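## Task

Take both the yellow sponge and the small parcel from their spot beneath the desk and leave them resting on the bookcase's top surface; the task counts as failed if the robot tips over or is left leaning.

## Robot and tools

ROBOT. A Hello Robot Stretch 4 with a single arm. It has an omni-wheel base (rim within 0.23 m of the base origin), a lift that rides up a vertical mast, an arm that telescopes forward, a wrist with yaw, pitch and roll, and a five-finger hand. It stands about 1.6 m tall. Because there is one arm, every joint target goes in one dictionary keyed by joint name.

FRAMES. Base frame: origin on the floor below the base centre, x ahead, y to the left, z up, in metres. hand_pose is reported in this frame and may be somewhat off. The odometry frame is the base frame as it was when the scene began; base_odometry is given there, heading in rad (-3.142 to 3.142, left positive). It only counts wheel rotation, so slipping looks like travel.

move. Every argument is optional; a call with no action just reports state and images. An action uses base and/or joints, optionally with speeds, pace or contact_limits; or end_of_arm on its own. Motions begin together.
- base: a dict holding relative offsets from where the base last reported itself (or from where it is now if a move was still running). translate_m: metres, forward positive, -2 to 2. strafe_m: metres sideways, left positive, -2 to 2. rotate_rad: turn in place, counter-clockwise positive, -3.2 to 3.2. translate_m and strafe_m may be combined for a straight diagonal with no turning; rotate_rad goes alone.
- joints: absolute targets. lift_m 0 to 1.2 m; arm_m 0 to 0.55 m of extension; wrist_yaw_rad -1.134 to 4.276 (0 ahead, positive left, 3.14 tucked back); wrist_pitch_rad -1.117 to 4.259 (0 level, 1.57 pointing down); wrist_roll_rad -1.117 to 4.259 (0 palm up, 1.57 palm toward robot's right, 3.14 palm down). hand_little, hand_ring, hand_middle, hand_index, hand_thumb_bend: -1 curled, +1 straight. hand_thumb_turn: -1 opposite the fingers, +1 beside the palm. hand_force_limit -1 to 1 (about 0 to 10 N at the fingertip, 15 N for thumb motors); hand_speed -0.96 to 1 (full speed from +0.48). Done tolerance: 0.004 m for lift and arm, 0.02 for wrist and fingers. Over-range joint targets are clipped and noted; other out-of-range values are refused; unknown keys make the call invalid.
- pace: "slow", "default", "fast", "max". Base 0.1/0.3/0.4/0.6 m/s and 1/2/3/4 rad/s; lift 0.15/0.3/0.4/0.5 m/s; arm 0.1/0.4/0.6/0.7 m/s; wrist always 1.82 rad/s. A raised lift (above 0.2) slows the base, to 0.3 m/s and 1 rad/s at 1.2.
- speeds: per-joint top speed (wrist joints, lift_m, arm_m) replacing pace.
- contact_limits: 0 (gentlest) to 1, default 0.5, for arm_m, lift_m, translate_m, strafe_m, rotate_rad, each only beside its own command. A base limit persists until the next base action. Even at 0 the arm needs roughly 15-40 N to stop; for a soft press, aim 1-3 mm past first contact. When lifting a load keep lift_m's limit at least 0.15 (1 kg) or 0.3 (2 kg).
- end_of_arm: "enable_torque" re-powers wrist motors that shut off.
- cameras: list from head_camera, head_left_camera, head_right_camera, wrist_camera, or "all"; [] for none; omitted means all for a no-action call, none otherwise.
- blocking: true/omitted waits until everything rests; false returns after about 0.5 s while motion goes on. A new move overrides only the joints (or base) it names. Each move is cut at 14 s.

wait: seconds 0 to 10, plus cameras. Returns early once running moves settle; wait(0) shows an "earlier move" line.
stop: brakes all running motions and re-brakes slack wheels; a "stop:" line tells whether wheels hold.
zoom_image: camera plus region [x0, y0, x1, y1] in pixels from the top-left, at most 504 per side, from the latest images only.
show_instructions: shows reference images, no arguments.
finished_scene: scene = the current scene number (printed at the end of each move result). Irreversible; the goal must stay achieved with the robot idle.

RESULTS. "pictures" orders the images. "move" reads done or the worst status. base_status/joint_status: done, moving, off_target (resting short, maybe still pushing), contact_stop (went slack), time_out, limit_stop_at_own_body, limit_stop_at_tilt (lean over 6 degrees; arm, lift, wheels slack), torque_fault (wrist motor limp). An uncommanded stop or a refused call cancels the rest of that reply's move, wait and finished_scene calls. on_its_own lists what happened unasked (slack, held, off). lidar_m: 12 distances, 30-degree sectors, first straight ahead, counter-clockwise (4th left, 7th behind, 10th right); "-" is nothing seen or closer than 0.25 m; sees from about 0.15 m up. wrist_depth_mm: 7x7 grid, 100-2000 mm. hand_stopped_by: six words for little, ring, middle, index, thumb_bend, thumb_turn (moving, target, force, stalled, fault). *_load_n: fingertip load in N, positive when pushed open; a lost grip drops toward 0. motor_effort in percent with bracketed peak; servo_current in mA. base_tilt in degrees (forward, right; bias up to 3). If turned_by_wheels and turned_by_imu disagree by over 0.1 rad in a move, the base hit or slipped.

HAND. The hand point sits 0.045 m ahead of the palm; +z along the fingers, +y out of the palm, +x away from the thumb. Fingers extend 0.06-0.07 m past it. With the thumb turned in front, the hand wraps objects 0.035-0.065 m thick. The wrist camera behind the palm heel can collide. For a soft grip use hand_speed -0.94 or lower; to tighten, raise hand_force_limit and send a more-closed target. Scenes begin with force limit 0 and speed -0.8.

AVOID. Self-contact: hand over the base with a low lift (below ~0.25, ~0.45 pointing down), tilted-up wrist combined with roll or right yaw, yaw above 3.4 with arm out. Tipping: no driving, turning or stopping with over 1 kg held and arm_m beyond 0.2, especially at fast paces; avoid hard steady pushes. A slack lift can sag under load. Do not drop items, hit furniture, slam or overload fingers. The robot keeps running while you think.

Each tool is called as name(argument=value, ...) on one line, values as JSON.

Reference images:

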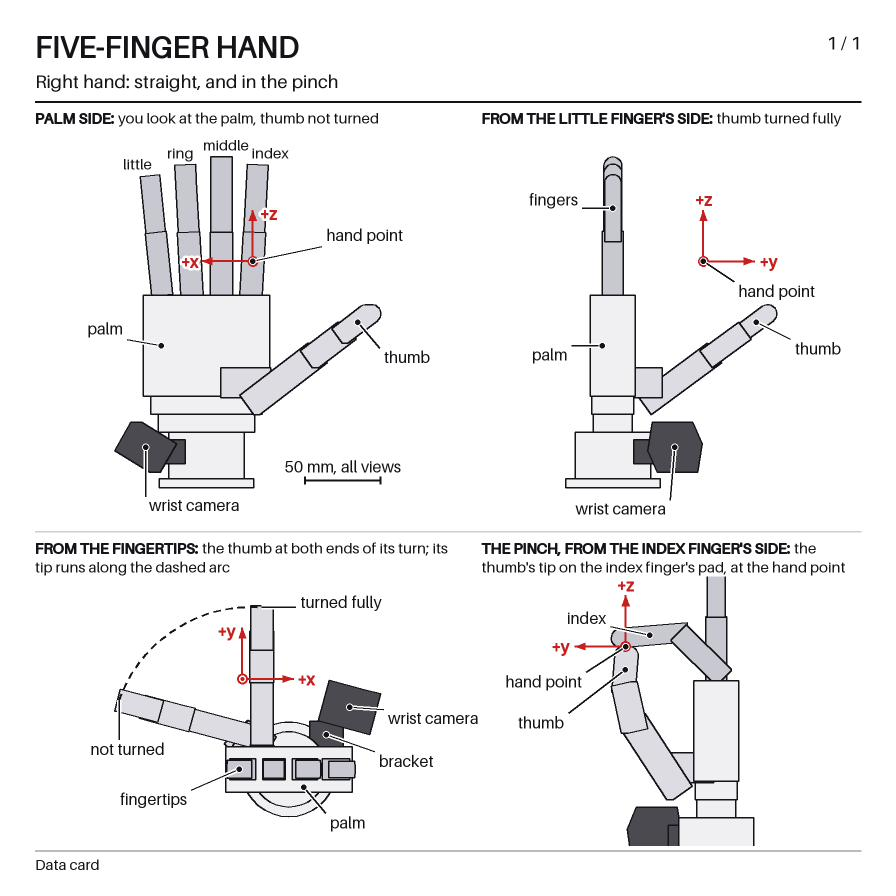

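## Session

move(cameras=["all"])

Scene clock: 0.00 s.
base_odometry: x=+0.000 y=+0.000 heading=+0.000
turned_by_wheels: +0.000
turned_by_imu: +0.000
base_tilt: forward=+0.9 right=+0.1
lidar_m: 1.67 1.87 1.83 1.81 2.14 1.80 1.25 1.31 1.46 1.45 1.70 1.96
base_status: not commanded
joint_positions: lift_m=+0.223 arm_m=+0.000 wrist_yaw_rad=+3.094 wrist_pitch_rad=+0.005 wrist_roll_rad=+0.000 hand_little=+1.000 hand_ring=+1.000 hand_middle=+1.000 hand_index=+1.000 hand_thumb_turn=+1.000 hand_thumb_bend=+1.000 hand_force_limit=+0.000 hand_speed=-0.800
joint_status: not commanded
measured_speeds: all 0
hand_stopped_by: target,target,target,target,target,target
little_load_n: 0.0
ring_load_n: 0.0
middle_load_n: 0.0
index_load_n: 0.0
thumb_bend_load_n: 0.0
thumb_turn_load_n: 0.0
motor_effort: lift_m=+19 arm_m=-5 wheel_0=+1 wheel_1=-1 wheel_2=-1
servo_current: wrist_yaw_rad=52 wrist_pitch_rad=39 wrist_roll_rad=26
hand_pose: x=-0.0449 y=+0.1286 z=+0.4604 quat_wxyz=(-0.487, -0.489, +0.513, +0.510) (m; base frame)
wrist_depth_mm: - 144 - - - - - / - 145 - - - - - / 106 145 205 - - - - / 126 145 262 - - - - / - - - - - - - / 1366 1336 140 166 1430 - - / 960 976 - - - - -
pictures: head_camera, head_left_camera, head_right_camera, wrist_camera
Images, in order (width x height): head_camera 420x560, head_left_camera 420x672, head_right_camera 420x672, wrist_camera 616x392.

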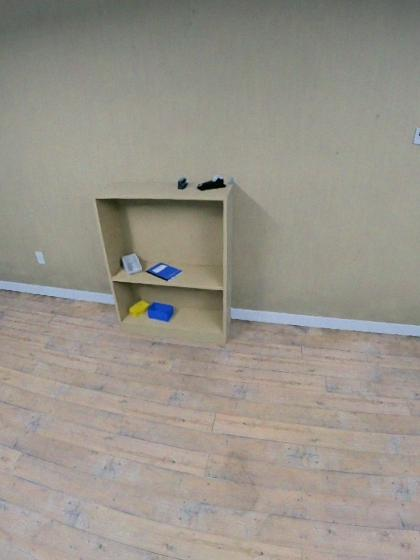

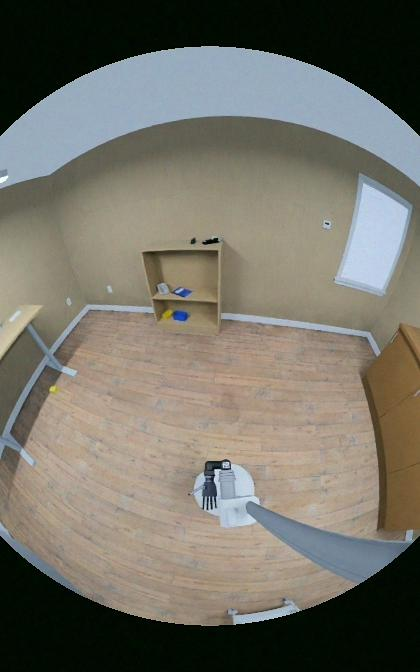

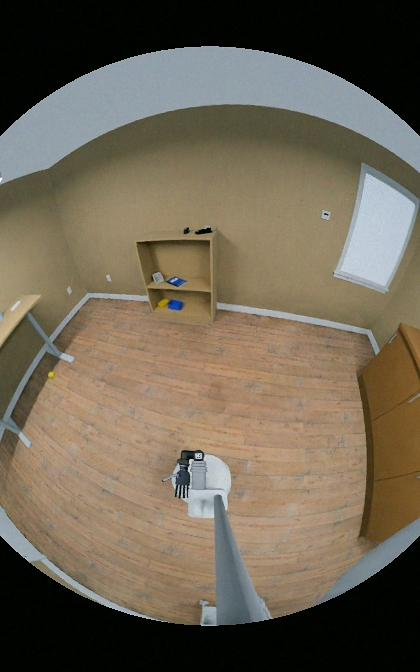

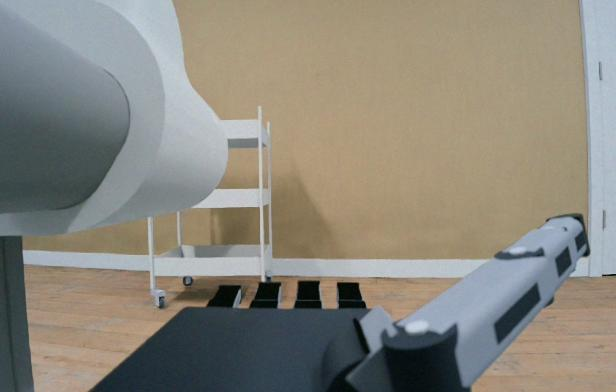

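move(base={"rotate_rad": 1.37}, joints={"lift_m": 0.45, "arm_m": 0.15})

move(joints={"wrist_yaw_rad": 0.0, "wrist_roll_rad": 3.14})

move(joints={"wrist_pitch_rad": 0.6, "lift_m": 0.25}, cameras=["head_camera", "head_right_camera", "wrist_camera"])

zoom_image(camera="head_camera", region=[60, 240, 360, 440])

Scene clock: 18.07 s.
move: done
base_odometry: x=+0.000 y=+0.000 heading=+1.370
turned_by_wheels: +1.370
turned_by_imu: +1.360
base_tilt: forward=+0.9 right=+0.2
lidar_m: 1.80 1.91 1.85 1.25 1.25 1.57 1.50 1.54 2.03 1.63 1.72 1.86
base_status: done
joint_positions: lift_m=+0.450 arm_m=+0.150 wrist_yaw_rad=+3.094 wrist_pitch_rad=+0.005 wrist_roll_rad=+0.000 hand_little=+1.000 hand_ring=+1.000 hand_middle=+1.000 hand_index=+1.000 hand_thumb_turn=+1.000 hand_thumb_bend=+1.000 hand_force_limit=+0.000 hand_speed=-0.800
joint_status: all done
measured_speeds: all 0
hand_stopped_by: target,target,target,target,target,target
little_load_n: 0.0
ring_load_n: 0.0
middle_load_n: 0.0
index_load_n: 0.0
thumb_bend_load_n: 0.0
thumb_turn_load_n: 0.0
motor_effort: lift_m=+22(26) arm_m=+7(14) wheel_0=+0(8) wheel_1=-1(10) wheel_2=+0(9)
servo_current: wrist_yaw_rad=52(59) wrist_pitch_rad=26(39) wrist_roll_rad=26(46)
hand_pose: x=+0.1048 y=+0.1286 z=+0.6871 quat_wxyz=(-0.487, -0.489, +0.513, +0.510) (m; base frame)
wrist_depth_mm: - - - - - - - / - 179 - - - - - / - 141 296 - - - - / - 179 379 1708 1863 - - / 1756 1808 1708 1708 1756 - - / 1618 370 140 167 - - - / 1308 332 - - - - -
pictures: none

Scene clock: 20.43 s.
move: done
base_odometry: x=+0.000 y=+0.000 heading=+1.370
turned_by_wheels: +0.000
turned_by_imu: -0.001
base_tilt: forward=+0.8 right=+0.2
lidar_m: 1.79 1.87 1.85 1.23 1.22 1.55 1.51 1.54 2.02 1.66 1.69 1.89
base_status: not commanded
joint_positions: lift_m=+0.450 arm_m=+0.150 wrist_yaw_rad=+0.003 wrist_pitch_rad=+0.005 wrist_roll_rad=+3.137 hand_little=+1.000 hand_ring=+1.000 hand_middle=+1.000 hand_index=+1.000 hand_thumb_turn=+1.000 hand_thumb_bend=+1.000 hand_force_limit=+0.000 hand_speed=-0.800
joint_status: all done
measured_speeds: all 0
hand_stopped_by: target,target,target,target,target,target
little_load_n: 0.0
ring_load_n: 0.0
middle_load_n: 0.0
index_load_n: 0.0
thumb_bend_load_n: 0.0
thumb_turn_load_n: -0.5
motor_effort: lift_m=+22(22) arm_m=+6(7) wheel_0=-1(1) wheel_1=-1(1) wheel_2=-1(1)
servo_current: wrist_yaw_rad=26(163) wrist_pitch_rad=33(39) wrist_roll_rad=26(130)
hand_pose: x=+0.5420 y=-0.0563 z=+0.5666 quat_wxyz=(-0.498, +0.503, -0.499, +0.499) (m; base frame)
wrist_depth_mm: 1118 1138 1160 1182 1182 1138 1118 / 1576 1576 1618 1661 1618 1618 1499 / - - - - - - - / - - - - - - - / - - - - - - - / - - 140 167 1397 - - / - - - - - - -
pictures: none

Scene clock: 22.33 s.
move: done
base_odometry: x=+0.000 y=+0.000 heading=+1.370
turned_by_wheels: +0.000
turned_by_imu: -0.001
base_tilt: forward=+0.9 right=+0.2
lidar_m: 1.79 1.87 1.85 1.24 1.26 1.54 1.50 1.55 2.02 1.65 1.71 1.87
base_status: not commanded
joint_positions: lift_m=+0.250 arm_m=+0.150 wrist_yaw_rad=+0.003 wrist_pitch_rad=+0.602 wrist_roll_rad=+3.137 hand_little=+1.000 hand_ring=+1.000 hand_middle=+1.000 hand_index=+1.000 hand_thumb_turn=+1.000 hand_thumb_bend=+1.000 hand_force_limit=+0.000 hand_speed=-0.800
joint_status: all done
measured_speeds: all 0
hand_stopped_by: target,target,target,target,target,target
little_load_n: 0.0
ring_load_n: 0.0
middle_load_n: 0.0
index_load_n: 0.0
thumb_bend_load_n: 0.0
thumb_turn_load_n: 0.0
motor_effort: lift_m=+16(19) arm_m=+6(7) wheel_0=-1(1) wheel_1=-1(1) wheel_2=-1(1)
servo_current: wrist_yaw_rad=59(72) wrist_pitch_rad=33(59) wrist_roll_rad=33(46)
hand_pose: x=+0.4693 y=-0.0565 z=+0.2534 quat_wxyz=(-0.329, +0.628, -0.623, +0.330) (m; base frame)
wrist_depth_mm: 353 359 362 353 362 347 351 / 404 407 407 410 407 402 399 / 484 484 484 488 480 477 477 / 591 591 585 585 585 580 580 / 778 759 750 741 741 707 - / 1118 1060 140 166 904 - - / 1756 1708 - - - - -
pictures: head_camera, head_right_camera, wrist_camera
Images, in order (width x height): head_camera 420x560, head_right_camera 420x672, wrist_camera 616x392.

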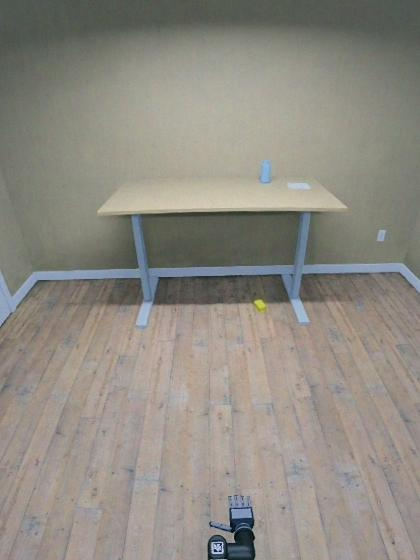

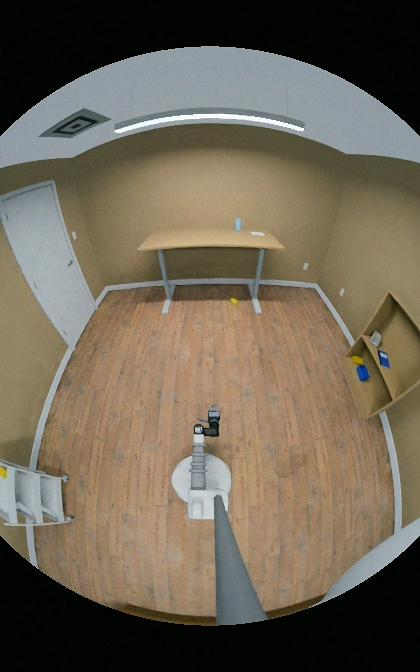

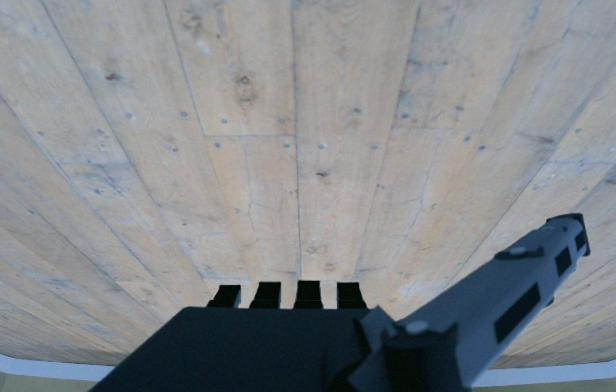

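Scaled by 1.680 from the camera's 420x560 image, which has a finer 1200x1600 frame.

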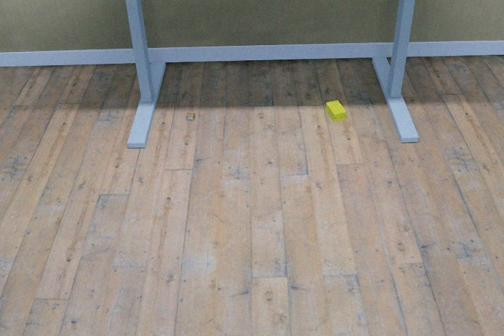

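move(base={"translate_m": 1.29, "strafe_m": -0.36}, joints={"arm_m": 0.4, "wrist_pitch_rad": 0.9}, pace="fast", cameras=["wrist_camera"])

zoom_image(camera="wrist_camera", region=[208, 80, 428, 300])

Scene clock: 61.43 s.
move: done
base_odometry: x=+0.610 y=+1.192 heading=+1.370
turned_by_wheels: +0.000
turned_by_imu: -0.001
base_tilt: forward=+0.8 right=+0.3
lidar_m: 0.52 0.53 0.79 2.11 2.21 2.25 2.80 2.26 1.34 1.26 1.65 0.56
base_status: done
joint_positions: lift_m=+0.250 arm_m=+0.400 wrist_yaw_rad=+0.002 wrist_pitch_rad=+0.901 wrist_roll_rad=+3.138 hand_little=+1.000 hand_ring=+1.000 hand_middle=+1.000 hand_index=+1.000 hand_thumb_turn=+1.000 hand_thumb_bend=+1.000 hand_force_limit=+0.000 hand_speed=-0.800
joint_status: all done
measured_speeds: all 0
hand_stopped_by: target,target,target,target,target,target
little_load_n: 0.0
ring_load_n: 0.0
middle_load_n: 0.0
index_load_n: 0.0
thumb_bend_load_n: 0.0
thumb_turn_load_n: 0.0
motor_effort: lift_m=+16(17) arm_m=+6(10) wheel_0=-1(10) wheel_1=+1(8) wheel_2=+1(16)
servo_current: wrist_yaw_rad=46(65) wrist_pitch_rad=26(72) wrist_roll_rad=33(52)
hand_pose: x=+0.6611 y=-0.0566 z=+0.2174 quat_wxyz=(-0.232, +0.670, -0.666, +0.233) (m; base frame)
wrist_depth_mm: 312 315 315 319 317 315 314 / 322 345 343 343 343 343 338 / 351 384 384 373 379 379 379 / 387 415 430 387 427 427 421 / 480 484 484 480 488 466 - / - 549 139 166 525 - - / - - - - - - -
pictures: wrist_camera
Images, in order (width x height): wrist_camera 616x392.

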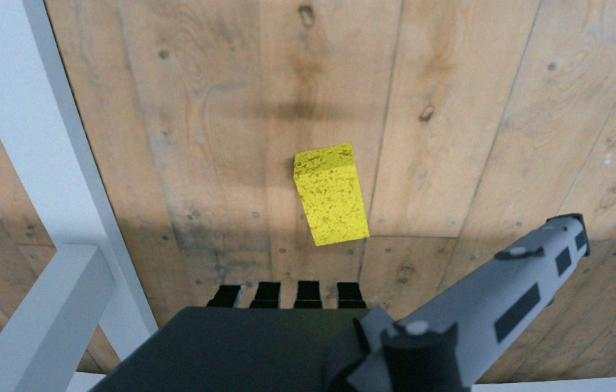

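Scaled by 2.291.

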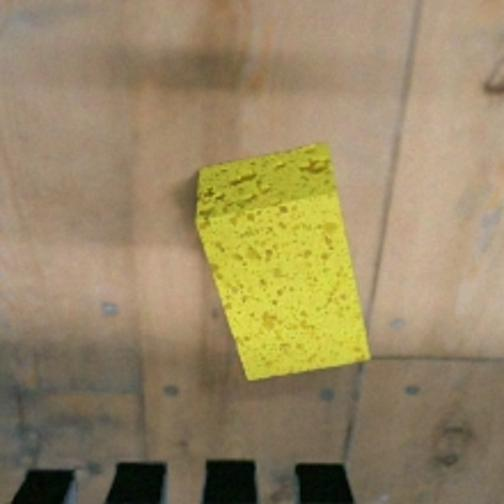

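move(base={"translate_m": 0.06, "strafe_m": -0.18}, joints={"arm_m": 0.53, "wrist_pitch_rad": 0.845, "wrist_yaw_rad": 1.80, "hand_thumb_turn": -1, "hand_speed": 0.4, "lift_m": 0.15}, cameras=["wrist_camera"])

Scene clock: 95.93 s.
move: done
base_odometry: x=+0.799 y=+1.215 heading=+1.370
turned_by_wheels: +0.000
turned_by_imu: -0.002
base_tilt: forward=+0.9 right=+0.2
lidar_m: 0.45 0.50 0.71 2.27 2.38 2.53 2.86 2.03 1.13 1.13 1.48 0.48
base_status: done
joint_positions: lift_m=+0.150 arm_m=+0.530 wrist_yaw_rad=+1.797 wrist_pitch_rad=+0.851 wrist_roll_rad=+3.138 hand_little=+1.000 hand_ring=+1.000 hand_middle=+1.000 hand_index=+1.000 hand_thumb_turn=-1.000 hand_thumb_bend=+1.000 hand_force_limit=+0.000 hand_speed=+0.400
joint_status: all done
measured_speeds: all 0
hand_stopped_by: target,target,target,target,target,target
little_load_n: 0.0
ring_load_n: 0.0
middle_load_n: 0.0
index_load_n: 0.0
thumb_bend_load_n: 0.0
thumb_turn_load_n: 0.0
motor_effort: lift_m=+16(18) arm_m=+6(13) wheel_0=+0(9) wheel_1=+0(9) wheel_2=+0(8)
servo_current: wrist_yaw_rad=59(124) wrist_pitch_rad=26(65) wrist_roll_rad=33(46)
hand_pose: x=+0.7335 y=+0.1109 z=+0.1222 quat_wxyz=(-0.350, +0.930, +0.107, -0.039) (m; base frame)
wrist_depth_mm: 224 226 227 229 229 226 225 / 246 248 244 228 242 247 246 / 277 279 271 220 272 276 277 / 317 315 315 315 - 315 315 / 368 368 364 364 - 364 364 / 439 433 140 - - 436 433 / 530 521 - - - 521 525
pictures: wrist_camera
Images, in order (width x height): wrist_camera 616x392.

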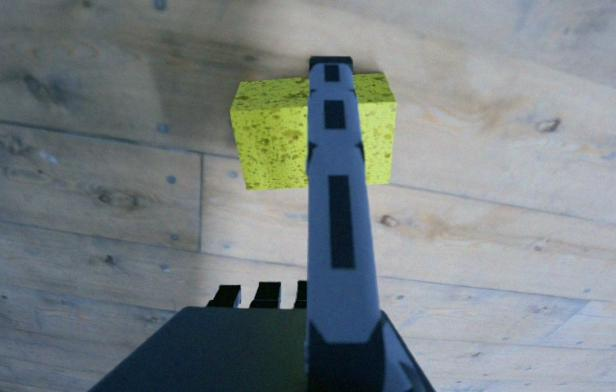

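move(joints={"arm_m": 0.536, "wrist_yaw_rad": 1.875, "lift_m": 0.063}, speeds={"lift_m": 0.12}, contact_limits={"lift_m": 0.2})

move(joints={"hand_index": -0.3, "hand_middle": -0.3, "hand_ring": -0.3, "hand_little": -0.3, "hand_thumb_bend": -0.2, "hand_force_limit": -0.6, "hand_speed": -0.88})

move(joints={"hand_index": -0.35, "hand_middle": -0.35, "hand_ring": -0.35, "hand_little": -0.35, "hand_thumb_bend": -0.3, "hand_force_limit": -0.25, "hand_speed": -0.94}, cameras=["wrist_camera"])

Scene clock: 118.73 s.
move: done
base_odometry: x=+0.799 y=+1.215 heading=+1.370
turned_by_wheels: +0.000
turned_by_imu: -0.002
base_tilt: forward=+1.0 right=+0.2
lidar_m: 0.45 0.47 0.71 2.30 2.39 2.53 2.88 2.03 1.13 1.10 1.49 0.49
base_status: not commanded
joint_positions: lift_m=+0.063 arm_m=+0.536 wrist_yaw_rad=+1.872 wrist_pitch_rad=+0.851 wrist_roll_rad=+3.138 hand_little=+1.000 hand_ring=+1.000 hand_middle=+1.000 hand_index=+1.000 hand_thumb_turn=-1.000 hand_thumb_bend=+1.000 hand_force_limit=+0.000 hand_speed=+0.400
joint_status: all done
measured_speeds: all 0
hand_stopped_by: target,target,target,target,target,target
little_load_n: 0.0
ring_load_n: -0.5
middle_load_n: 0.0
index_load_n: 0.0
thumb_bend_load_n: 0.0
thumb_turn_load_n: 0.0
motor_effort: lift_m=+16(17) arm_m=+7(12) wheel_0=+0(0) wheel_1=+0(1) wheel_2=+0(0)
servo_current: wrist_yaw_rad=33(72) wrist_pitch_rad=26(46) wrist_roll_rad=39(46)
contact_limits: lift_m 0.2
hand_pose: x=+0.7311 y=+0.1130 z=+0.0352 quat_wxyz=(-0.348, +0.925, +0.142, -0.052) (m; base frame)
wrist_depth_mm: 144 145 143 146 146 144 - / 157 158 159 155 159 158 - / 177 178 170 162 174 178 177 / 203 202 147 146 148 202 202 / 236 234 166 165 - 233 235 / 283 278 140 167 - 278 279 / 342 336 - - - 332 349
pictures: none

Scene clock: 123.77 s.
move: off_target
base_odometry: x=+0.799 y=+1.215 heading=+1.370
turned_by_wheels: +0.000
turned_by_imu: -0.002
base_tilt: forward=+1.0 right=+0.1
lidar_m: 0.44 0.47 0.70 2.28 2.40 2.54 2.88 2.03 1.13 1.15 1.48 0.48
base_status: not commanded
joint_positions: lift_m=+0.063 arm_m=+0.536 wrist_yaw_rad=+1.872 wrist_pitch_rad=+0.848 wrist_roll_rad=+3.138 hand_little=+0.287 hand_ring=+0.321 hand_middle=+0.567 hand_index=+0.321 hand_thumb_turn=-1.000 hand_thumb_bend=+0.653 hand_force_limit=-0.600 hand_speed=-0.880
joint_status: hand_little off_target (ended at +0.287, target -0.300); hand_ring off_target (ended at +0.321, target -0.300); hand_middle off_target (ended at +0.567, target -0.300); hand_index off_target (ended at +0.321, target -0.300); hand_thumb_bend off_target (ended at +0.653, target -0.200); the others done
measured_speeds: all 0
hand_stopped_by: force,force,force,force,force,target
little_load_n: 2.0
ring_load_n: 1.0
middle_load_n: 2.0
index_load_n: 2.5
thumb_bend_load_n: 4.5
thumb_turn_load_n: 2.5
motor_effort: lift_m=+16(17) arm_m=+6(7) wheel_0=+0(0) wheel_1=+0(1) wheel_2=+0(0)
servo_current: wrist_yaw_rad=26(72) wrist_pitch_rad=20(39) wrist_roll_rad=33(46)
contact_limits: lift_m 0.2
hand_pose: x=+0.7309 y=+0.1136 z=+0.0355 quat_wxyz=(-0.350, +0.924, +0.142, -0.053) (m; base frame)
wrist_depth_mm: 144 146 144 147 146 145 - / 158 160 159 156 159 159 158 / 179 179 139 133 139 179 178 / 204 204 144 144 144 202 203 / 237 236 166 161 - 236 236 / 286 281 139 - - 282 283 / 349 338 - - - 338 340
pictures: none

Scene clock: 125.63 s.
move: off_target
base_odometry: x=+0.799 y=+1.215 heading=+1.370
turned_by_wheels: +0.000
turned_by_imu: -0.001
base_tilt: forward=+1.0 right=+0.2
lidar_m: 0.45 0.49 0.71 2.26 2.40 2.52 2.87 2.00 1.13 1.14 1.47 0.50
base_status: not commanded
joint_positions: lift_m=+0.063 arm_m=+0.536 wrist_yaw_rad=+1.873 wrist_pitch_rad=+0.847 wrist_roll_rad=+3.138 hand_little=+0.260 hand_ring=+0.294 hand_middle=+0.314 hand_index=+0.306 hand_thumb_turn=-1.000 hand_thumb_bend=+0.654 hand_force_limit=-0.250 hand_speed=-0.940
joint_status: hand_little off_target (ended at +0.260, target -0.350); hand_ring off_target (ended at +0.294, target -0.350); hand_middle off_target (ended at +0.314, target -0.350); hand_index off_target (ended at +0.306, target -0.350); hand_thumb_bend off_target (ended at +0.654, target -0.300); the others done
measured_speeds: all 0
hand_stopped_by: force,force,force,force,force,target
little_load_n: 3.5
ring_load_n: 4.0
middle_load_n: 4.0
index_load_n: 2.5
thumb_bend_load_n: 10.5
thumb_turn_load_n: 5.5
motor_effort: lift_m=+16(16) arm_m=+7(7) wheel_0=+0(0) wheel_1=+0(1) wheel_2=+0(0)
servo_current: wrist_yaw_rad=65(72) wrist_pitch_rad=26(39) wrist_roll_rad=26(46)
contact_limits: lift_m 0.2
hand_pose: x=+0.7308 y=+0.1138 z=+0.0356 quat_wxyz=(-0.350, +0.924, +0.142, -0.053) (m; base frame)
wrist_depth_mm: 144 146 144 147 146 145 - / 158 159 156 157 160 159 158 / 179 180 135 133 138 179 179 / 206 204 144 144 143 205 204 / 240 238 166 166 - 238 238 / 291 286 139 - - 285 287 / 353 345 - - - 345 362
pictures: wrist_camera
Images, in order (width x height): wrist_camera 616x392.

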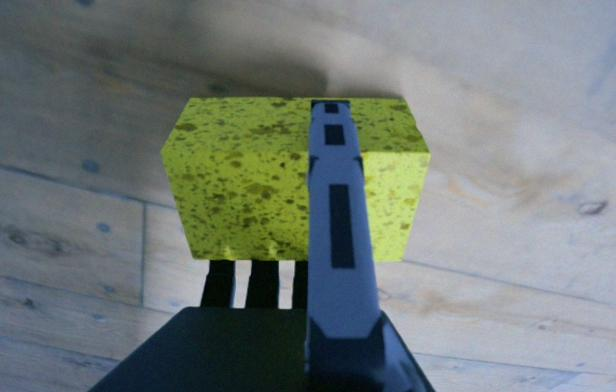

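move(joints={"lift_m": 0.16}, speeds={"lift_m": 0.15})

move(base={"translate_m": -0.7}, joints={"arm_m": 0.15})

move(base={"rotate_rad": -1.571}, joints={"wrist_yaw_rad": 0, "lift_m": 0.9})

move(base={"translate_m": 0.25, "strafe_m": 0.167}, joints={"lift_m": 1.18}, cameras=["wrist_camera", "head_camera"])

Scene clock: 161.27 s.
move: done
base_odometry: x=+0.799 y=+1.215 heading=+1.370
turned_by_wheels: +0.000
turned_by_imu: -0.002
base_tilt: forward=+0.9 right=+0.3
lidar_m: 0.44 0.49 0.68 2.28 2.41 2.53 2.87 2.01 1.13 1.14 1.45 0.48
base_status: not commanded
joint_positions: lift_m=+0.160 arm_m=+0.536 wrist_yaw_rad=+1.873 wrist_pitch_rad=+0.847 wrist_roll_rad=+3.138 hand_little=+0.260 hand_ring=+0.294 hand_middle=+0.314 hand_index=+0.306 hand_thumb_turn=-1.000 hand_thumb_bend=+0.654 hand_force_limit=-0.250 hand_speed=-0.940
joint_status: all done
measured_speeds: all 0
hand_stopped_by: force,force,force,force,force,target
little_load_n: 3.5
ring_load_n: 4.0
middle_load_n: 3.5
index_load_n: 2.5
thumb_bend_load_n: 10.5
thumb_turn_load_n: 5.0
motor_effort: lift_m=+22(25) arm_m=+7(7) wheel_0=+0(0) wheel_1=+0(1) wheel_2=+0(1)
servo_current: wrist_yaw_rad=13(65) wrist_pitch_rad=26(33) wrist_roll_rad=33(59)
hand_pose: x=+0.7308 y=+0.1138 z=+0.1321 quat_wxyz=(-0.350, +0.924, +0.142, -0.053) (m; base frame)
wrist_depth_mm: 235 234 236 234 236 235 234 / 256 257 253 254 253 256 256 / 289 289 136 133 137 287 290 / 329 329 144 144 140 330 327 / 382 379 166 166 - 379 382 / 462 455 139 - - 455 462 / 554 544 - - - 544 554
pictures: none

Scene clock: 165.10 s.
move: done
base_odometry: x=+0.659 y=+0.529 heading=+1.370
turned_by_wheels: +0.000
turned_by_imu: -0.004
base_tilt: forward=+0.9 right=+0.2
lidar_m: 1.14 1.22 1.69 2.31 1.99 2.23 2.15 1.99 1.16 1.09 1.14 2.03
base_status: done
joint_positions: lift_m=+0.160 arm_m=+0.150 wrist_yaw_rad=+1.873 wrist_pitch_rad=+0.847 wrist_roll_rad=+3.138 hand_little=+0.260 hand_ring=+0.294 hand_middle=+0.314 hand_index=+0.306 hand_thumb_turn=-1.000 hand_thumb_bend=+0.654 hand_force_limit=-0.250 hand_speed=-0.940
joint_status: all done
measured_speeds: all 0
hand_stopped_by: force,force,force,force,force,target
little_load_n: 3.5
ring_load_n: 4.0
middle_load_n: 3.0
index_load_n: 2.5
thumb_bend_load_n: 10.5
thumb_turn_load_n: 5.5
motor_effort: lift_m=+21(23) arm_m=-6(14) wheel_0=+0(7) wheel_1=-1(9) wheel_2=-1(13)
servo_current: wrist_yaw_rad=52(78) wrist_pitch_rad=20(39) wrist_roll_rad=20(52)
hand_pose: x=+0.3451 y=+0.1138 z=+0.1322 quat_wxyz=(-0.350, +0.924, +0.142, -0.053) (m; base frame)
wrist_depth_mm: 236 237 238 234 237 236 236 / 258 260 256 256 254 259 257 / 291 290 136 133 136 290 270 / 330 330 144 145 140 329 314 / 387 384 166 165 - 382 384 / 462 455 139 - - 459 462 / 564 554 - - - 544 554
pictures: none

Scene clock: 168.83 s.
move: done
base_odometry: x=+0.659 y=+0.529 heading=-0.201
turned_by_wheels: -1.571
turned_by_imu: -1.563
base_tilt: forward=+0.9 right=+0.1
lidar_m: 1.07 1.16 1.25 1.16 1.23 2.34 2.32 1.96 2.18 2.12 1.97 1.11
base_status: done
joint_positions: lift_m=+0.900 arm_m=+0.150 wrist_yaw_rad=+0.003 wrist_pitch_rad=+0.847 wrist_roll_rad=+3.138 hand_little=+0.260 hand_ring=+0.294 hand_middle=+0.314 hand_index=+0.306 hand_thumb_turn=-1.000 hand_thumb_bend=+0.654 hand_force_limit=-0.250 hand_speed=-0.940
joint_status: all done
measured_speeds: all 0
hand_stopped_by: force,force,force,force,force,target
little_load_n: 3.5
ring_load_n: 3.5
middle_load_n: 3.5
index_load_n: 2.5
thumb_bend_load_n: 10.5
thumb_turn_load_n: 5.0
motor_effort: lift_m=+22(26) arm_m=-6(7) wheel_0=+1(7) wheel_1=+1(10) wheel_2=-1(12)
servo_current: wrist_yaw_rad=33(130) wrist_pitch_rad=26(39) wrist_roll_rad=26(46)
hand_pose: x=+0.4227 y=-0.0566 z=+0.8721 quat_wxyz=(-0.250, +0.663, -0.659, +0.251) (m; base frame)
wrist_depth_mm: 904 931 917 917 931 904 904 / 976 1008 976 976 976 1042 1025 / 1118 1118 135 133 136 1078 1078 / 1308 1281 143 144 140 1281 1281 / - 1397 166 165 - 1397 1366 / - - 139 - - - - / - - - - - - -
pictures: none

Scene clock: 171.20 s.
move: done
base_odometry: x=+0.937 y=+0.643 heading=-0.201
turned_by_wheels: +0.000
turned_by_imu: +0.001
base_tilt: forward=+0.9 right=+0.4
lidar_m: 0.82 1.22 1.69 0.99 1.06 1.51 2.57 2.25 2.39 2.28 1.64 0.89
base_status: done
joint_positions: lift_m=+1.180 arm_m=+0.150 wrist_yaw_rad=+0.002 wrist_pitch_rad=+0.847 wrist_roll_rad=+3.138 hand_little=+0.260 hand_ring=+0.294 hand_middle=+0.314 hand_index=+0.306 hand_thumb_turn=-1.000 hand_thumb_bend=+0.654 hand_force_limit=-0.250 hand_speed=-0.940
joint_status: all done
measured_speeds: all 0
hand_stopped_by: force,force,force,force,force,target
little_load_n: 3.0
ring_load_n: 4.0
middle_load_n: 3.0
index_load_n: 2.0
thumb_bend_load_n: 10.5
thumb_turn_load_n: 5.0
motor_effort: lift_m=+22(27) arm_m=-6(6) wheel_0=-3(4) wheel_1=+0(12) wheel_2=+0(15)
servo_current: wrist_yaw_rad=33(72) wrist_pitch_rad=26(39) wrist_roll_rad=20(46)
hand_pose: x=+0.4227 y=-0.0566 z=+1.1521 quat_wxyz=(-0.250, +0.663, -0.659, +0.251) (m; base frame)
wrist_depth_mm: 1182 1160 1182 1182 1160 1160 1138 / 1281 1308 1255 1255 1255 1281 1281 / 1430 1229 136 133 137 1430 1397 / - 946 144 145 140 - - / 732 960 166 165 - - - / 640 854 139 - - - - / 580 798 - - - - -
pictures: head_camera, wrist_camera
Images, in order (width x height): head_camera 420x560, wrist_camera 616x392.

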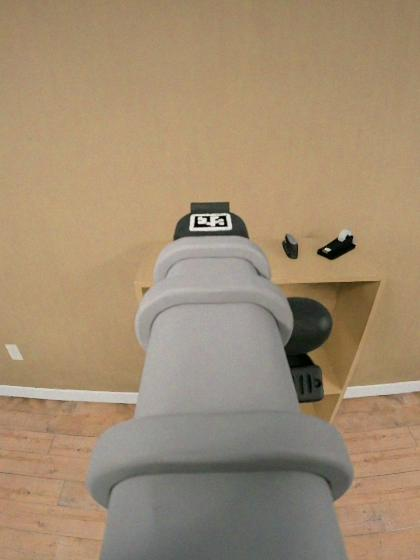

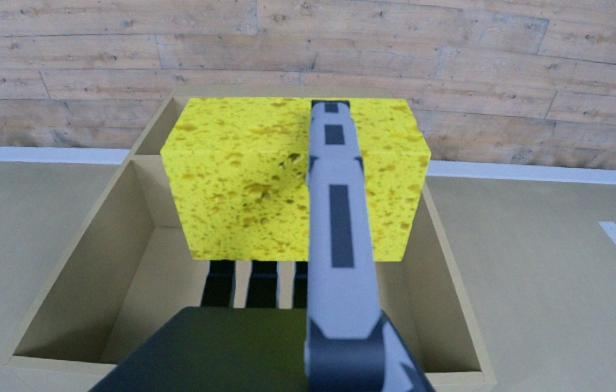

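move(base={"rotate_rad": -0.064}, joints={"arm_m": 0.3})

move(base={"translate_m": 0.22, "strafe_m": 0.09}, joints={"arm_m": 0.49}, cameras=["wrist_camera"])

Scene clock: 196.33 s.
move: done
base_odometry: x=+0.937 y=+0.643 heading=-0.265
turned_by_wheels: -0.064
turned_by_imu: -0.065
base_tilt: forward=+0.9 right=+0.2
lidar_m: 0.85 0.87 1.58 1.00 1.04 1.38 2.56 2.23 2.43 2.30 1.78 0.91
base_status: done
joint_positions: lift_m=+1.180 arm_m=+0.300 wrist_yaw_rad=+0.002 wrist_pitch_rad=+0.847 wrist_roll_rad=+3.138 hand_little=+0.260 hand_ring=+0.294 hand_middle=+0.314 hand_index=+0.306 hand_thumb_turn=-1.000 hand_thumb_bend=+0.654 hand_force_limit=-0.250 hand_speed=-0.940
joint_status: all done
measured_speeds: all 0
hand_stopped_by: force,force,force,force,force,target
little_load_n: 3.5
ring_load_n: 4.0
middle_load_n: 3.5
index_load_n: 2.5
thumb_bend_load_n: 10.5
thumb_turn_load_n: 5.0
motor_effort: lift_m=+22(22) arm_m=+7(14) wheel_0=+1(5) wheel_1=+1(6) wheel_2=+2(6)
servo_current: wrist_yaw_rad=39(65) wrist_pitch_rad=26(39) wrist_roll_rad=26(46)
hand_pose: x=+0.5723 y=-0.0566 z=+1.1521 quat_wxyz=(-0.250, +0.663, -0.659, +0.251) (m; base frame)
wrist_depth_mm: 1160 1205 1205 1205 1160 1182 1182 / 1255 1255 1160 1138 1160 1281 1229 / 1430 878 136 133 136 1366 - / - 820 144 145 140 661 - / 597 809 166 165 - 661 - / 535 732 139 - - 580 445 / 473 459 - - - 445 459
pictures: none

Scene clock: 198.50 s.
move: done
base_odometry: x=+1.173 y=+0.672 heading=-0.265
turned_by_wheels: +0.000
turned_by_imu: +0.000
base_tilt: forward=+0.9 right=+0.2
lidar_m: 0.61 0.65 1.28 0.95 0.93 1.31 2.78 2.50 2.47 2.37 1.42 0.65
base_status: done
joint_positions: lift_m=+1.180 arm_m=+0.490 wrist_yaw_rad=+0.002 wrist_pitch_rad=+0.847 wrist_roll_rad=+3.138 hand_little=+0.260 hand_ring=+0.294 hand_middle=+0.314 hand_index=+0.306 hand_thumb_turn=-1.000 hand_thumb_bend=+0.654 hand_force_limit=-0.250 hand_speed=-0.940
joint_status: all done
measured_speeds: all 0
hand_stopped_by: force,force,force,force,force,target
little_load_n: 3.5
ring_load_n: 4.0
middle_load_n: 3.0
index_load_n: 2.5
thumb_bend_load_n: 10.5
thumb_turn_load_n: 5.5
motor_effort: lift_m=+22(22) arm_m=+7(15) wheel_0=+2(4) wheel_1=+2(9) wheel_2=+0(11)
servo_current: wrist_yaw_rad=39(65) wrist_pitch_rad=26(39) wrist_roll_rad=33(46)
hand_pose: x=+0.7623 y=-0.0566 z=+1.1521 quat_wxyz=(-0.250, +0.663, -0.659, +0.251) (m; base frame)
wrist_depth_mm: 198 199 200 200 199 197 - / 216 217 213 213 213 216 215 / 243 244 136 133 137 241 240 / 271 277 143 144 140 276 274 / 301 322 166 166 - 320 319 / 357 359 139 - - 351 345 / 319 322 - - - 314 310
pictures: wrist_camera
Images, in order (width x height): wrist_camera 616x392.

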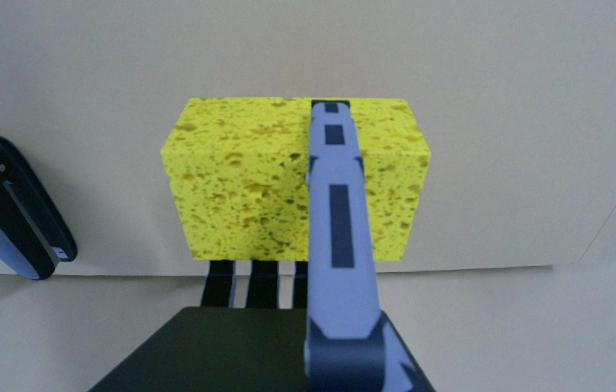

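move(base={"strafe_m": -0.05})

move(joints={"lift_m": 1.13}, contact_limits={"lift_m": 0.15}, speeds={"lift_m": 0.12})

move(joints={"lift_m": 1.123}, pace="slow", contact_limits={"lift_m": 0.05}, cameras=["wrist_camera"])

Scene clock: 210.93 s.
move: done
base_odometry: x=+1.160 y=+0.624 heading=-0.265
turned_by_wheels: +0.000
turned_by_imu: -0.002
base_tilt: forward=+0.9 right=+0.2
lidar_m: 0.60 0.63 1.31 0.95 0.98 1.37 2.81 2.49 2.48 2.33 1.44 0.66
base_status: done
joint_positions: lift_m=+1.180 arm_m=+0.490 wrist_yaw_rad=+0.002 wrist_pitch_rad=+0.847 wrist_roll_rad=+3.138 hand_little=+0.260 hand_ring=+0.294 hand_middle=+0.314 hand_index=+0.306 hand_thumb_turn=-1.000 hand_thumb_bend=+0.654 hand_force_limit=-0.250 hand_speed=-0.940
joint_status: not commanded
measured_speeds: all 0
hand_stopped_by: force,force,force,force,force,target
little_load_n: 3.5
ring_load_n: 3.5
middle_load_n: 3.0
index_load_n: 2.5
thumb_bend_load_n: 10.5
thumb_turn_load_n: 5.0
motor_effort: lift_m=+21(22) arm_m=+6(7) wheel_0=-1(9) wheel_1=+0(10) wheel_2=-1(6)
servo_current: wrist_yaw_rad=59(59) wrist_pitch_rad=33(33) wrist_roll_rad=7(52)
hand_pose: x=+0.7623 y=-0.0566 z=+1.1521 quat_wxyz=(-0.250, +0.663, -0.659, +0.251) (m; base frame)
wrist_depth_mm: 198 199 200 200 199 196 - / 216 218 213 212 212 215 214 / 243 244 135 133 137 242 239 / 235 273 144 144 140 273 273 / 325 307 166 166 - 319 315 / 377 373 140 - - 353 347 / 336 334 - - - 315 307
pictures: none

Scene clock: 212.03 s.
move: done
base_odometry: x=+1.160 y=+0.624 heading=-0.265
turned_by_wheels: +0.000
turned_by_imu: +0.000
base_tilt: forward=+0.9 right=+0.2
lidar_m: 0.62 0.65 1.29 1.00 1.00 1.33 2.77 2.48 2.43 2.34 1.43 0.65
base_status: not commanded
joint_positions: lift_m=+1.130 arm_m=+0.490 wrist_yaw_rad=+0.002 wrist_pitch_rad=+0.847 wrist_roll_rad=+3.138 hand_little=+0.260 hand_ring=+0.294 hand_middle=+0.314 hand_index=+0.306 hand_thumb_turn=-1.000 hand_thumb_bend=+0.654 hand_force_limit=-0.250 hand_speed=-0.940
joint_status: all done
measured_speeds: all 0
hand_stopped_by: force,force,force,force,force,target
little_load_n: 3.5
ring_load_n: 4.0
middle_load_n: 3.0
index_load_n: 2.5
thumb_bend_load_n: 10.5
thumb_turn_load_n: 5.5
motor_effort: lift_m=+16(21) arm_m=+6(7) wheel_0=-1(1) wheel_1=-1(1) wheel_2=-1(1)
servo_current: wrist_yaw_rad=26(59) wrist_pitch_rad=26(39) wrist_roll_rad=46(46)
contact_limits: lift_m 0.15
hand_pose: x=+0.7623 y=-0.0566 z=+1.1026 quat_wxyz=(-0.250, +0.663, -0.659, +0.251) (m; base frame)
wrist_depth_mm: 149 150 153 153 152 149 - / 166 167 163 163 163 165 163 / 187 186 136 133 138 186 189 / 207 213 143 144 144 211 211 / 228 247 165 165 - 244 243 / 233 282 139 - - 290 293 / 332 332 - - - 315 309
pictures: none

Scene clock: 212.70 s.
move: done
base_odometry: x=+1.160 y=+0.624 heading=-0.265
turned_by_wheels: +0.000
turned_by_imu: +0.000
base_tilt: forward=+0.9 right=+0.2
lidar_m: 0.60 0.65 1.31 0.99 1.00 1.34 2.80 2.48 2.45 2.32 1.45 0.67
base_status: not commanded
joint_positions: lift_m=+1.123 arm_m=+0.490 wrist_yaw_rad=+0.002 wrist_pitch_rad=+0.847 wrist_roll_rad=+3.138 hand_little=+0.260 hand_ring=+0.294 hand_middle=+0.314 hand_index=+0.306 hand_thumb_turn=-1.000 hand_thumb_bend=+0.655 hand_force_limit=-0.250 hand_speed=-0.940
joint_status: all done
measured_speeds: all 0
hand_stopped_by: force,force,force,force,force,target
little_load_n: 3.0
ring_load_n: 3.5
middle_load_n: 1.0
index_load_n: 2.0
thumb_bend_load_n: 10.5
thumb_turn_load_n: 5.5
motor_effort: lift_m=+13(16) arm_m=+6(7) wheel_0=-1(1) wheel_1=-1(1) wheel_2=-1(1)
servo_current: wrist_yaw_rad=46(52) wrist_pitch_rad=33(39) wrist_roll_rad=33(46)
contact_limits: lift_m 0.05
hand_pose: x=+0.7623 y=-0.0566 z=+1.0958 quat_wxyz=(-0.250, +0.663, -0.659, +0.251) (m; base frame)
wrist_depth_mm: 146 147 148 146 147 146 - / 160 161 158 158 158 160 - / 181 177 135 134 137 180 183 / 204 206 144 145 144 204 203 / 224 239 166 166 - 236 237 / 220 274 139 - - 279 283 / 332 334 - - - 312 310
pictures: wrist_camera
Images, in order (width x height): wrist_camera 616x392.

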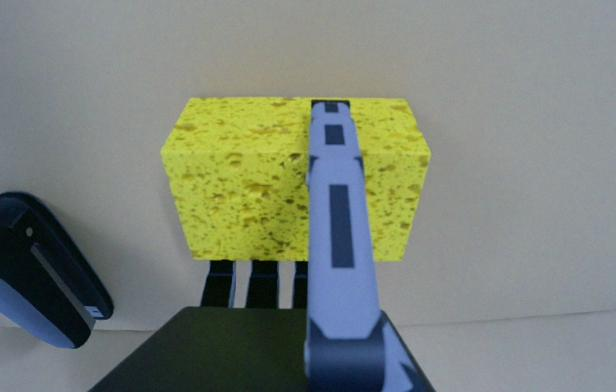

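move(joints={"hand_index": 0.75, "hand_middle": 0.75, "hand_ring": 0.75, "hand_little": 0.75, "hand_thumb_bend": 0.95, "hand_speed": -0.8})

move(joints={"lift_m": 1.19, "hand_index": 1, "hand_middle": 1, "hand_ring": 1, "hand_little": 1, "hand_thumb_bend": 1, "hand_speed": -0.5}, speeds={"lift_m": 0.12}, cameras=["wrist_camera"])

move(base={"translate_m": -0.5}, joints={"arm_m": 0.3, "hand_thumb_turn": 1, "hand_speed": 0.4})

move(base={"rotate_rad": 1.58}, joints={"lift_m": 0.25, "wrist_pitch_rad": 0.9}, pace="fast", cameras=["head_camera"])

Scene clock: 240.17 s.
move: done
base_odometry: x=+1.160 y=+0.624 heading=-0.265
turned_by_wheels: +0.000
turned_by_imu: -0.002
base_tilt: forward=+0.8 right=+0.1
lidar_m: 0.61 0.65 1.31 0.98 0.98 1.37 2.78 2.48 2.44 2.34 1.44 0.65
base_status: not commanded
joint_positions: lift_m=+1.123 arm_m=+0.490 wrist_yaw_rad=+0.002 wrist_pitch_rad=+0.847 wrist_roll_rad=+3.138 hand_little=+0.750 hand_ring=+0.750 hand_middle=+0.750 hand_index=+0.750 hand_thumb_turn=-1.000 hand_thumb_bend=+0.950 hand_force_limit=-0.250 hand_speed=-0.800
joint_status: all done
measured_speeds: all 0
hand_stopped_by: target,target,target,target,target,target
little_load_n: 0.0
ring_load_n: 0.0
middle_load_n: 0.0
index_load_n: 0.0
thumb_bend_load_n: -0.5
thumb_turn_load_n: 0.0
motor_effort: lift_m=+15(16) arm_m=+6(7) wheel_0=+0(1) wheel_1=+0(1) wheel_2=-1(1)
servo_current: wrist_yaw_rad=59(59) wrist_pitch_rad=26(39) wrist_roll_rad=13(52)
contact_limits: lift_m 0.05
hand_pose: x=+0.7623 y=-0.0566 z=+1.0957 quat_wxyz=(-0.250, +0.663, -0.660, +0.251) (m; base frame)
wrist_depth_mm: 144 145 144 144 147 145 - / 158 159 156 156 159 159 - / 177 177 136 133 141 178 182 / 202 202 143 144 140 202 202 / 222 234 165 166 - 234 236 / 216 268 140 - - 279 282 / 330 - - - - 309 306
pictures: none

Scene clock: 241.40 s.
move: done
base_odometry: x=+1.160 y=+0.624 heading=-0.265
turned_by_wheels: +0.000
turned_by_imu: +0.000
base_tilt: forward=+0.9 right=+0.2
lidar_m: 0.62 0.63 1.27 0.99 0.97 1.35 2.80 2.47 2.46 2.28 1.40 0.67
base_status: not commanded
joint_positions: lift_m=+1.190 arm_m=+0.490 wrist_yaw_rad=+0.002 wrist_pitch_rad=+0.847 wrist_roll_rad=+3.138 hand_little=+1.000 hand_ring=+1.000 hand_middle=+1.000 hand_index=+1.000 hand_thumb_turn=-1.000 hand_thumb_bend=+1.000 hand_force_limit=-0.250 hand_speed=-0.500
joint_status: all done
measured_speeds: all 0
hand_stopped_by: target,target,target,target,target,target
little_load_n: -0.5
ring_load_n: -0.5
middle_load_n: 0.0
index_load_n: 0.0
thumb_bend_load_n: 0.0
thumb_turn_load_n: 0.0
motor_effort: lift_m=+22(25) arm_m=+6(7) wheel_0=+0(0) wheel_1=-1(1) wheel_2=-1(1)
servo_current: wrist_yaw_rad=52(72) wrist_pitch_rad=26(39) wrist_roll_rad=39(39)
hand_pose: x=+0.7623 y=-0.0566 z=+1.1621 quat_wxyz=(-0.250, +0.663, -0.660, +0.251) (m; base frame)
wrist_depth_mm: 206 208 205 209 208 206 - / 225 226 189 186 224 227 226 / 249 254 212 199 249 255 253 / 249 281 290 289 - 290 289 / 338 320 334 332 - 338 368 / 382 377 139 - - 351 342 / 340 338 - - - 309 304
pictures: wrist_camera
Images, in order (width x height): wrist_camera 616x392.

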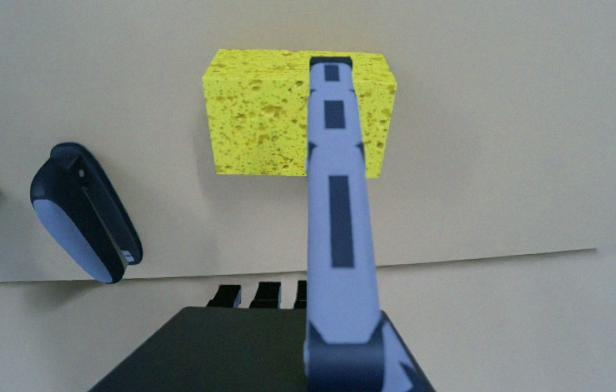

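Scene clock: 244.57 s.
move: done
base_odometry: x=+0.677 y=+0.755 heading=-0.265
turned_by_wheels: +0.000
turned_by_imu: -0.003
base_tilt: forward=+0.9 right=+0.2
lidar_m: 1.12 1.48 1.01 0.92 0.97 1.33 2.28 2.07 2.25 2.34 2.15 1.20
base_status: done
joint_positions: lift_m=+1.190 arm_m=+0.300 wrist_yaw_rad=+0.002 wrist_pitch_rad=+0.847 wrist_roll_rad=+3.138 hand_little=+1.000 hand_ring=+1.000 hand_middle=+1.000 hand_index=+1.000 hand_thumb_turn=+1.000 hand_thumb_bend=+1.000 hand_force_limit=-0.250 hand_speed=+0.400
joint_status: all done
measured_speeds: all 0
hand_stopped_by: target,target,target,target,target,target
little_load_n: 0.0
ring_load_n: 0.0
middle_load_n: 0.0
index_load_n: 0.0
thumb_bend_load_n: 0.0
thumb_turn_load_n: 0.0
motor_effort: lift_m=+22(22) arm_m=-6(12) wheel_0=+0(6) wheel_1=-2(9) wheel_2=-2(12)
servo_current: wrist_yaw_rad=33(65) wrist_pitch_rad=26(39) wrist_roll_rad=33(52)
hand_pose: x=+0.5726 y=-0.0566 z=+1.1621 quat_wxyz=(-0.250, +0.663, -0.660, +0.251) (m; base frame)
wrist_depth_mm: 1182 1229 1182 1205 1182 1160 1205 / 1281 1281 1308 1281 1308 1281 1308 / 1430 1430 1430 1366 1366 1430 1430 / 1576 1537 1281 1366 1060 - - / - 991 1182 1160 1118 - - / - 904 140 166 1060 - - / - - - - - - -
pictures: none

Scene clock: 248.00 s.
move: done
base_odometry: x=+0.677 y=+0.755 heading=+1.314
turned_by_wheels: +1.580
turned_by_imu: +1.569
base_tilt: forward=+1.0 right=+0.2
lidar_m: 0.92 0.94 1.34 2.28 2.08 2.26 2.36 2.19 1.19 1.11 1.51 0.98
base_status: done
joint_positions: lift_m=+0.250 arm_m=+0.300 wrist_yaw_rad=+0.002 wrist_pitch_rad=+0.901 wrist_roll_rad=+3.138 hand_little=+1.000 hand_ring=+1.000 hand_middle=+1.000 hand_index=+1.000 hand_thumb_turn=+1.000 hand_thumb_bend=+1.000 hand_force_limit=-0.250 hand_speed=+0.400
joint_status: all done
measured_speeds: all 0
hand_stopped_by: target,target,target,target,target,target
little_load_n: 0.0
ring_load_n: 0.0
middle_load_n: 0.0
index_load_n: 0.0
thumb_bend_load_n: 0.0
thumb_turn_load_n: 0.0
motor_effort: lift_m=+16(18) arm_m=-6(7) wheel_0=+0(6) wheel_1=-2(9) wheel_2=-2(9)
servo_current: wrist_yaw_rad=46(78) wrist_pitch_rad=26(65) wrist_roll_rad=33(46)
hand_pose: x=+0.5614 y=-0.0567 z=+0.2174 quat_wxyz=(-0.232, +0.670, -0.666, +0.233) (m; base frame)
wrist_depth_mm: 315 317 312 320 320 317 315 / 342 343 347 343 343 342 342 / 379 382 384 382 384 382 384 / 424 427 427 427 427 430 427 / 492 488 496 484 484 473 - / 569 569 139 166 530 - - / 676 654 - - - - -
pictures: head_camera
Images, in order (width x height): head_camera 420x560.

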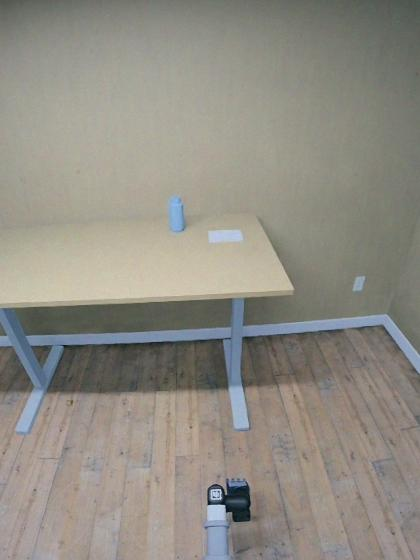

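move(base={"translate_m": 0.40, "strafe_m": 0.935}, joints={"arm_m": 0.4}, pace="fast", cameras=["wrist_camera"])

zoom_image(camera="wrist_camera", region=[208, 80, 428, 300])

Scene clock: 265.30 s.
move: done
base_odometry: x=-0.126 y=+1.379 heading=+1.314
turned_by_wheels: +0.000
turned_by_imu: +0.004
base_tilt: forward=+0.9 right=+0.2
lidar_m: 0.48 0.53 1.41 1.32 1.39 1.76 2.80 2.88 2.15 2.05 0.77 0.53
base_status: done
joint_positions: lift_m=+0.250 arm_m=+0.400 wrist_yaw_rad=+0.001 wrist_pitch_rad=+0.901 wrist_roll_rad=+3.138 hand_little=+1.000 hand_ring=+1.000 hand_middle=+1.000 hand_index=+1.000 hand_thumb_turn=+1.000 hand_thumb_bend=+1.000 hand_force_limit=-0.250 hand_speed=+0.400
joint_status: all done
measured_speeds: all 0
hand_stopped_by: target,target,target,target,target,target
little_load_n: 0.0
ring_load_n: 0.0
middle_load_n: 0.0
index_load_n: 0.0
thumb_bend_load_n: 0.0
thumb_turn_load_n: 0.0
motor_effort: lift_m=+17(17) arm_m=+6(12) wheel_0=+0(9) wheel_1=-2(14) wheel_2=+1(9)
servo_current: wrist_yaw_rad=33(72) wrist_pitch_rad=26(39) wrist_roll_rad=26(46)
hand_pose: x=+0.6610 y=-0.0567 z=+0.2173 quat_wxyz=(-0.232, +0.670, -0.666, +0.233) (m; base frame)
wrist_depth_mm: 314 317 314 319 320 314 - / 342 342 343 347 343 343 - / 379 382 379 382 384 379 - / 427 427 427 424 427 427 - / 488 484 480 484 484 473 - / 574 564 140 166 525 - - / 668 661 - - - - -
pictures: wrist_camera
Images, in order (width x height): wrist_camera 616x392.

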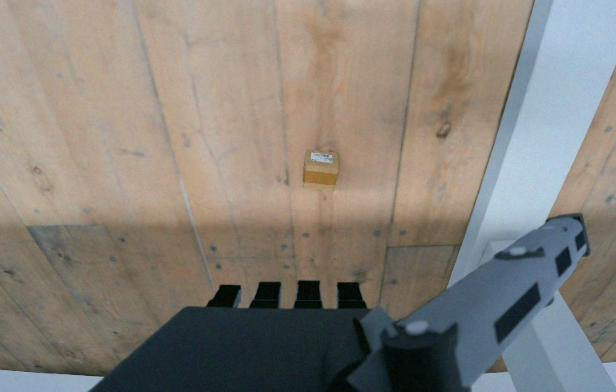

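Scaled by 2.291.

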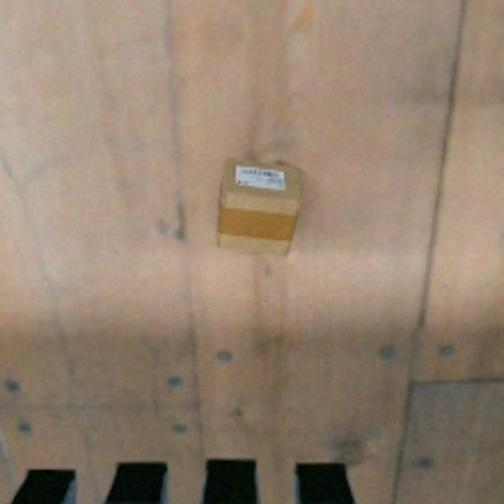

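zoom_image(camera="wrist_camera", region=[286, 136, 356, 206])

Scaled by 7.200.

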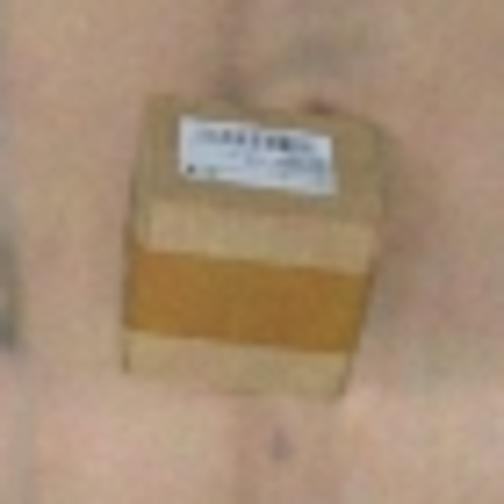

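move(base={"strafe_m": 0.018}, joints={"arm_m": 0.493, "wrist_pitch_rad": 0.7, "wrist_yaw_rad": -0.135, "hand_thumb_turn": -1, "hand_speed": 0.4, "lift_m": 0.12}, cameras=["wrist_camera"])

zoom_image(camera="wrist_camera", region=[248, 30, 408, 190])

Scene clock: 311.50 s.
move: done
base_odometry: x=-0.143 y=+1.384 heading=+1.314
turned_by_wheels: +0.000
turned_by_imu: -0.002
base_tilt: forward=+1.0 right=+0.1
lidar_m: 0.49 0.52 1.39 1.30 1.37 1.78 2.82 2.89 2.14 2.05 0.76 0.52
base_status: done
joint_positions: lift_m=+0.120 arm_m=+0.493 wrist_yaw_rad=-0.132 wrist_pitch_rad=+0.707 wrist_roll_rad=+3.138 hand_little=+1.000 hand_ring=+1.000 hand_middle=+1.000 hand_index=+1.000 hand_thumb_turn=-1.000 hand_thumb_bend=+1.000 hand_force_limit=-0.250 hand_speed=+0.400
joint_status: all done
measured_speeds: all 0
hand_stopped_by: target,target,target,target,target,target
little_load_n: -0.5
ring_load_n: 0.0
middle_load_n: 0.0
index_load_n: 0.0
thumb_bend_load_n: 0.0
thumb_turn_load_n: 0.0
motor_effort: lift_m=+16(18) arm_m=+7(12) wheel_0=+0(8) wheel_1=+0(9) wheel_2=+1(6)
servo_current: wrist_yaw_rad=39(104) wrist_pitch_rad=46(117) wrist_roll_rad=26(46)
hand_pose: x=+0.7843 y=-0.0733 z=+0.1088 quat_wxyz=(-0.275, +0.600, -0.682, +0.315) (m; base frame)
wrist_depth_mm: 207 205 211 206 210 208 208 / 230 233 234 223 233 234 233 / 265 268 270 262 262 270 270 / 317 317 317 319 - 317 306 / 382 392 384 379 - 384 - / 500 496 140 - - 466 - / 668 - - - - - -
pictures: wrist_camera
Images, in order (width x height): wrist_camera 616x392.

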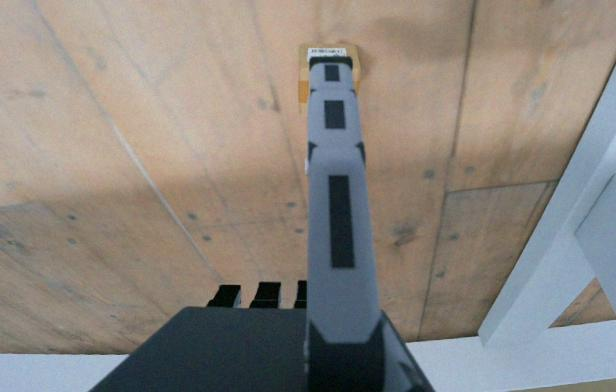

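Scaled by 3.150.

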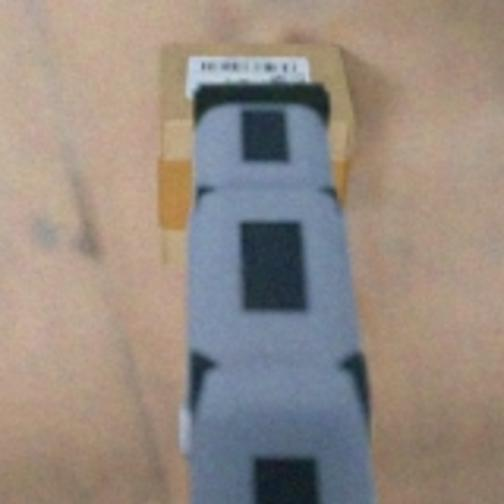

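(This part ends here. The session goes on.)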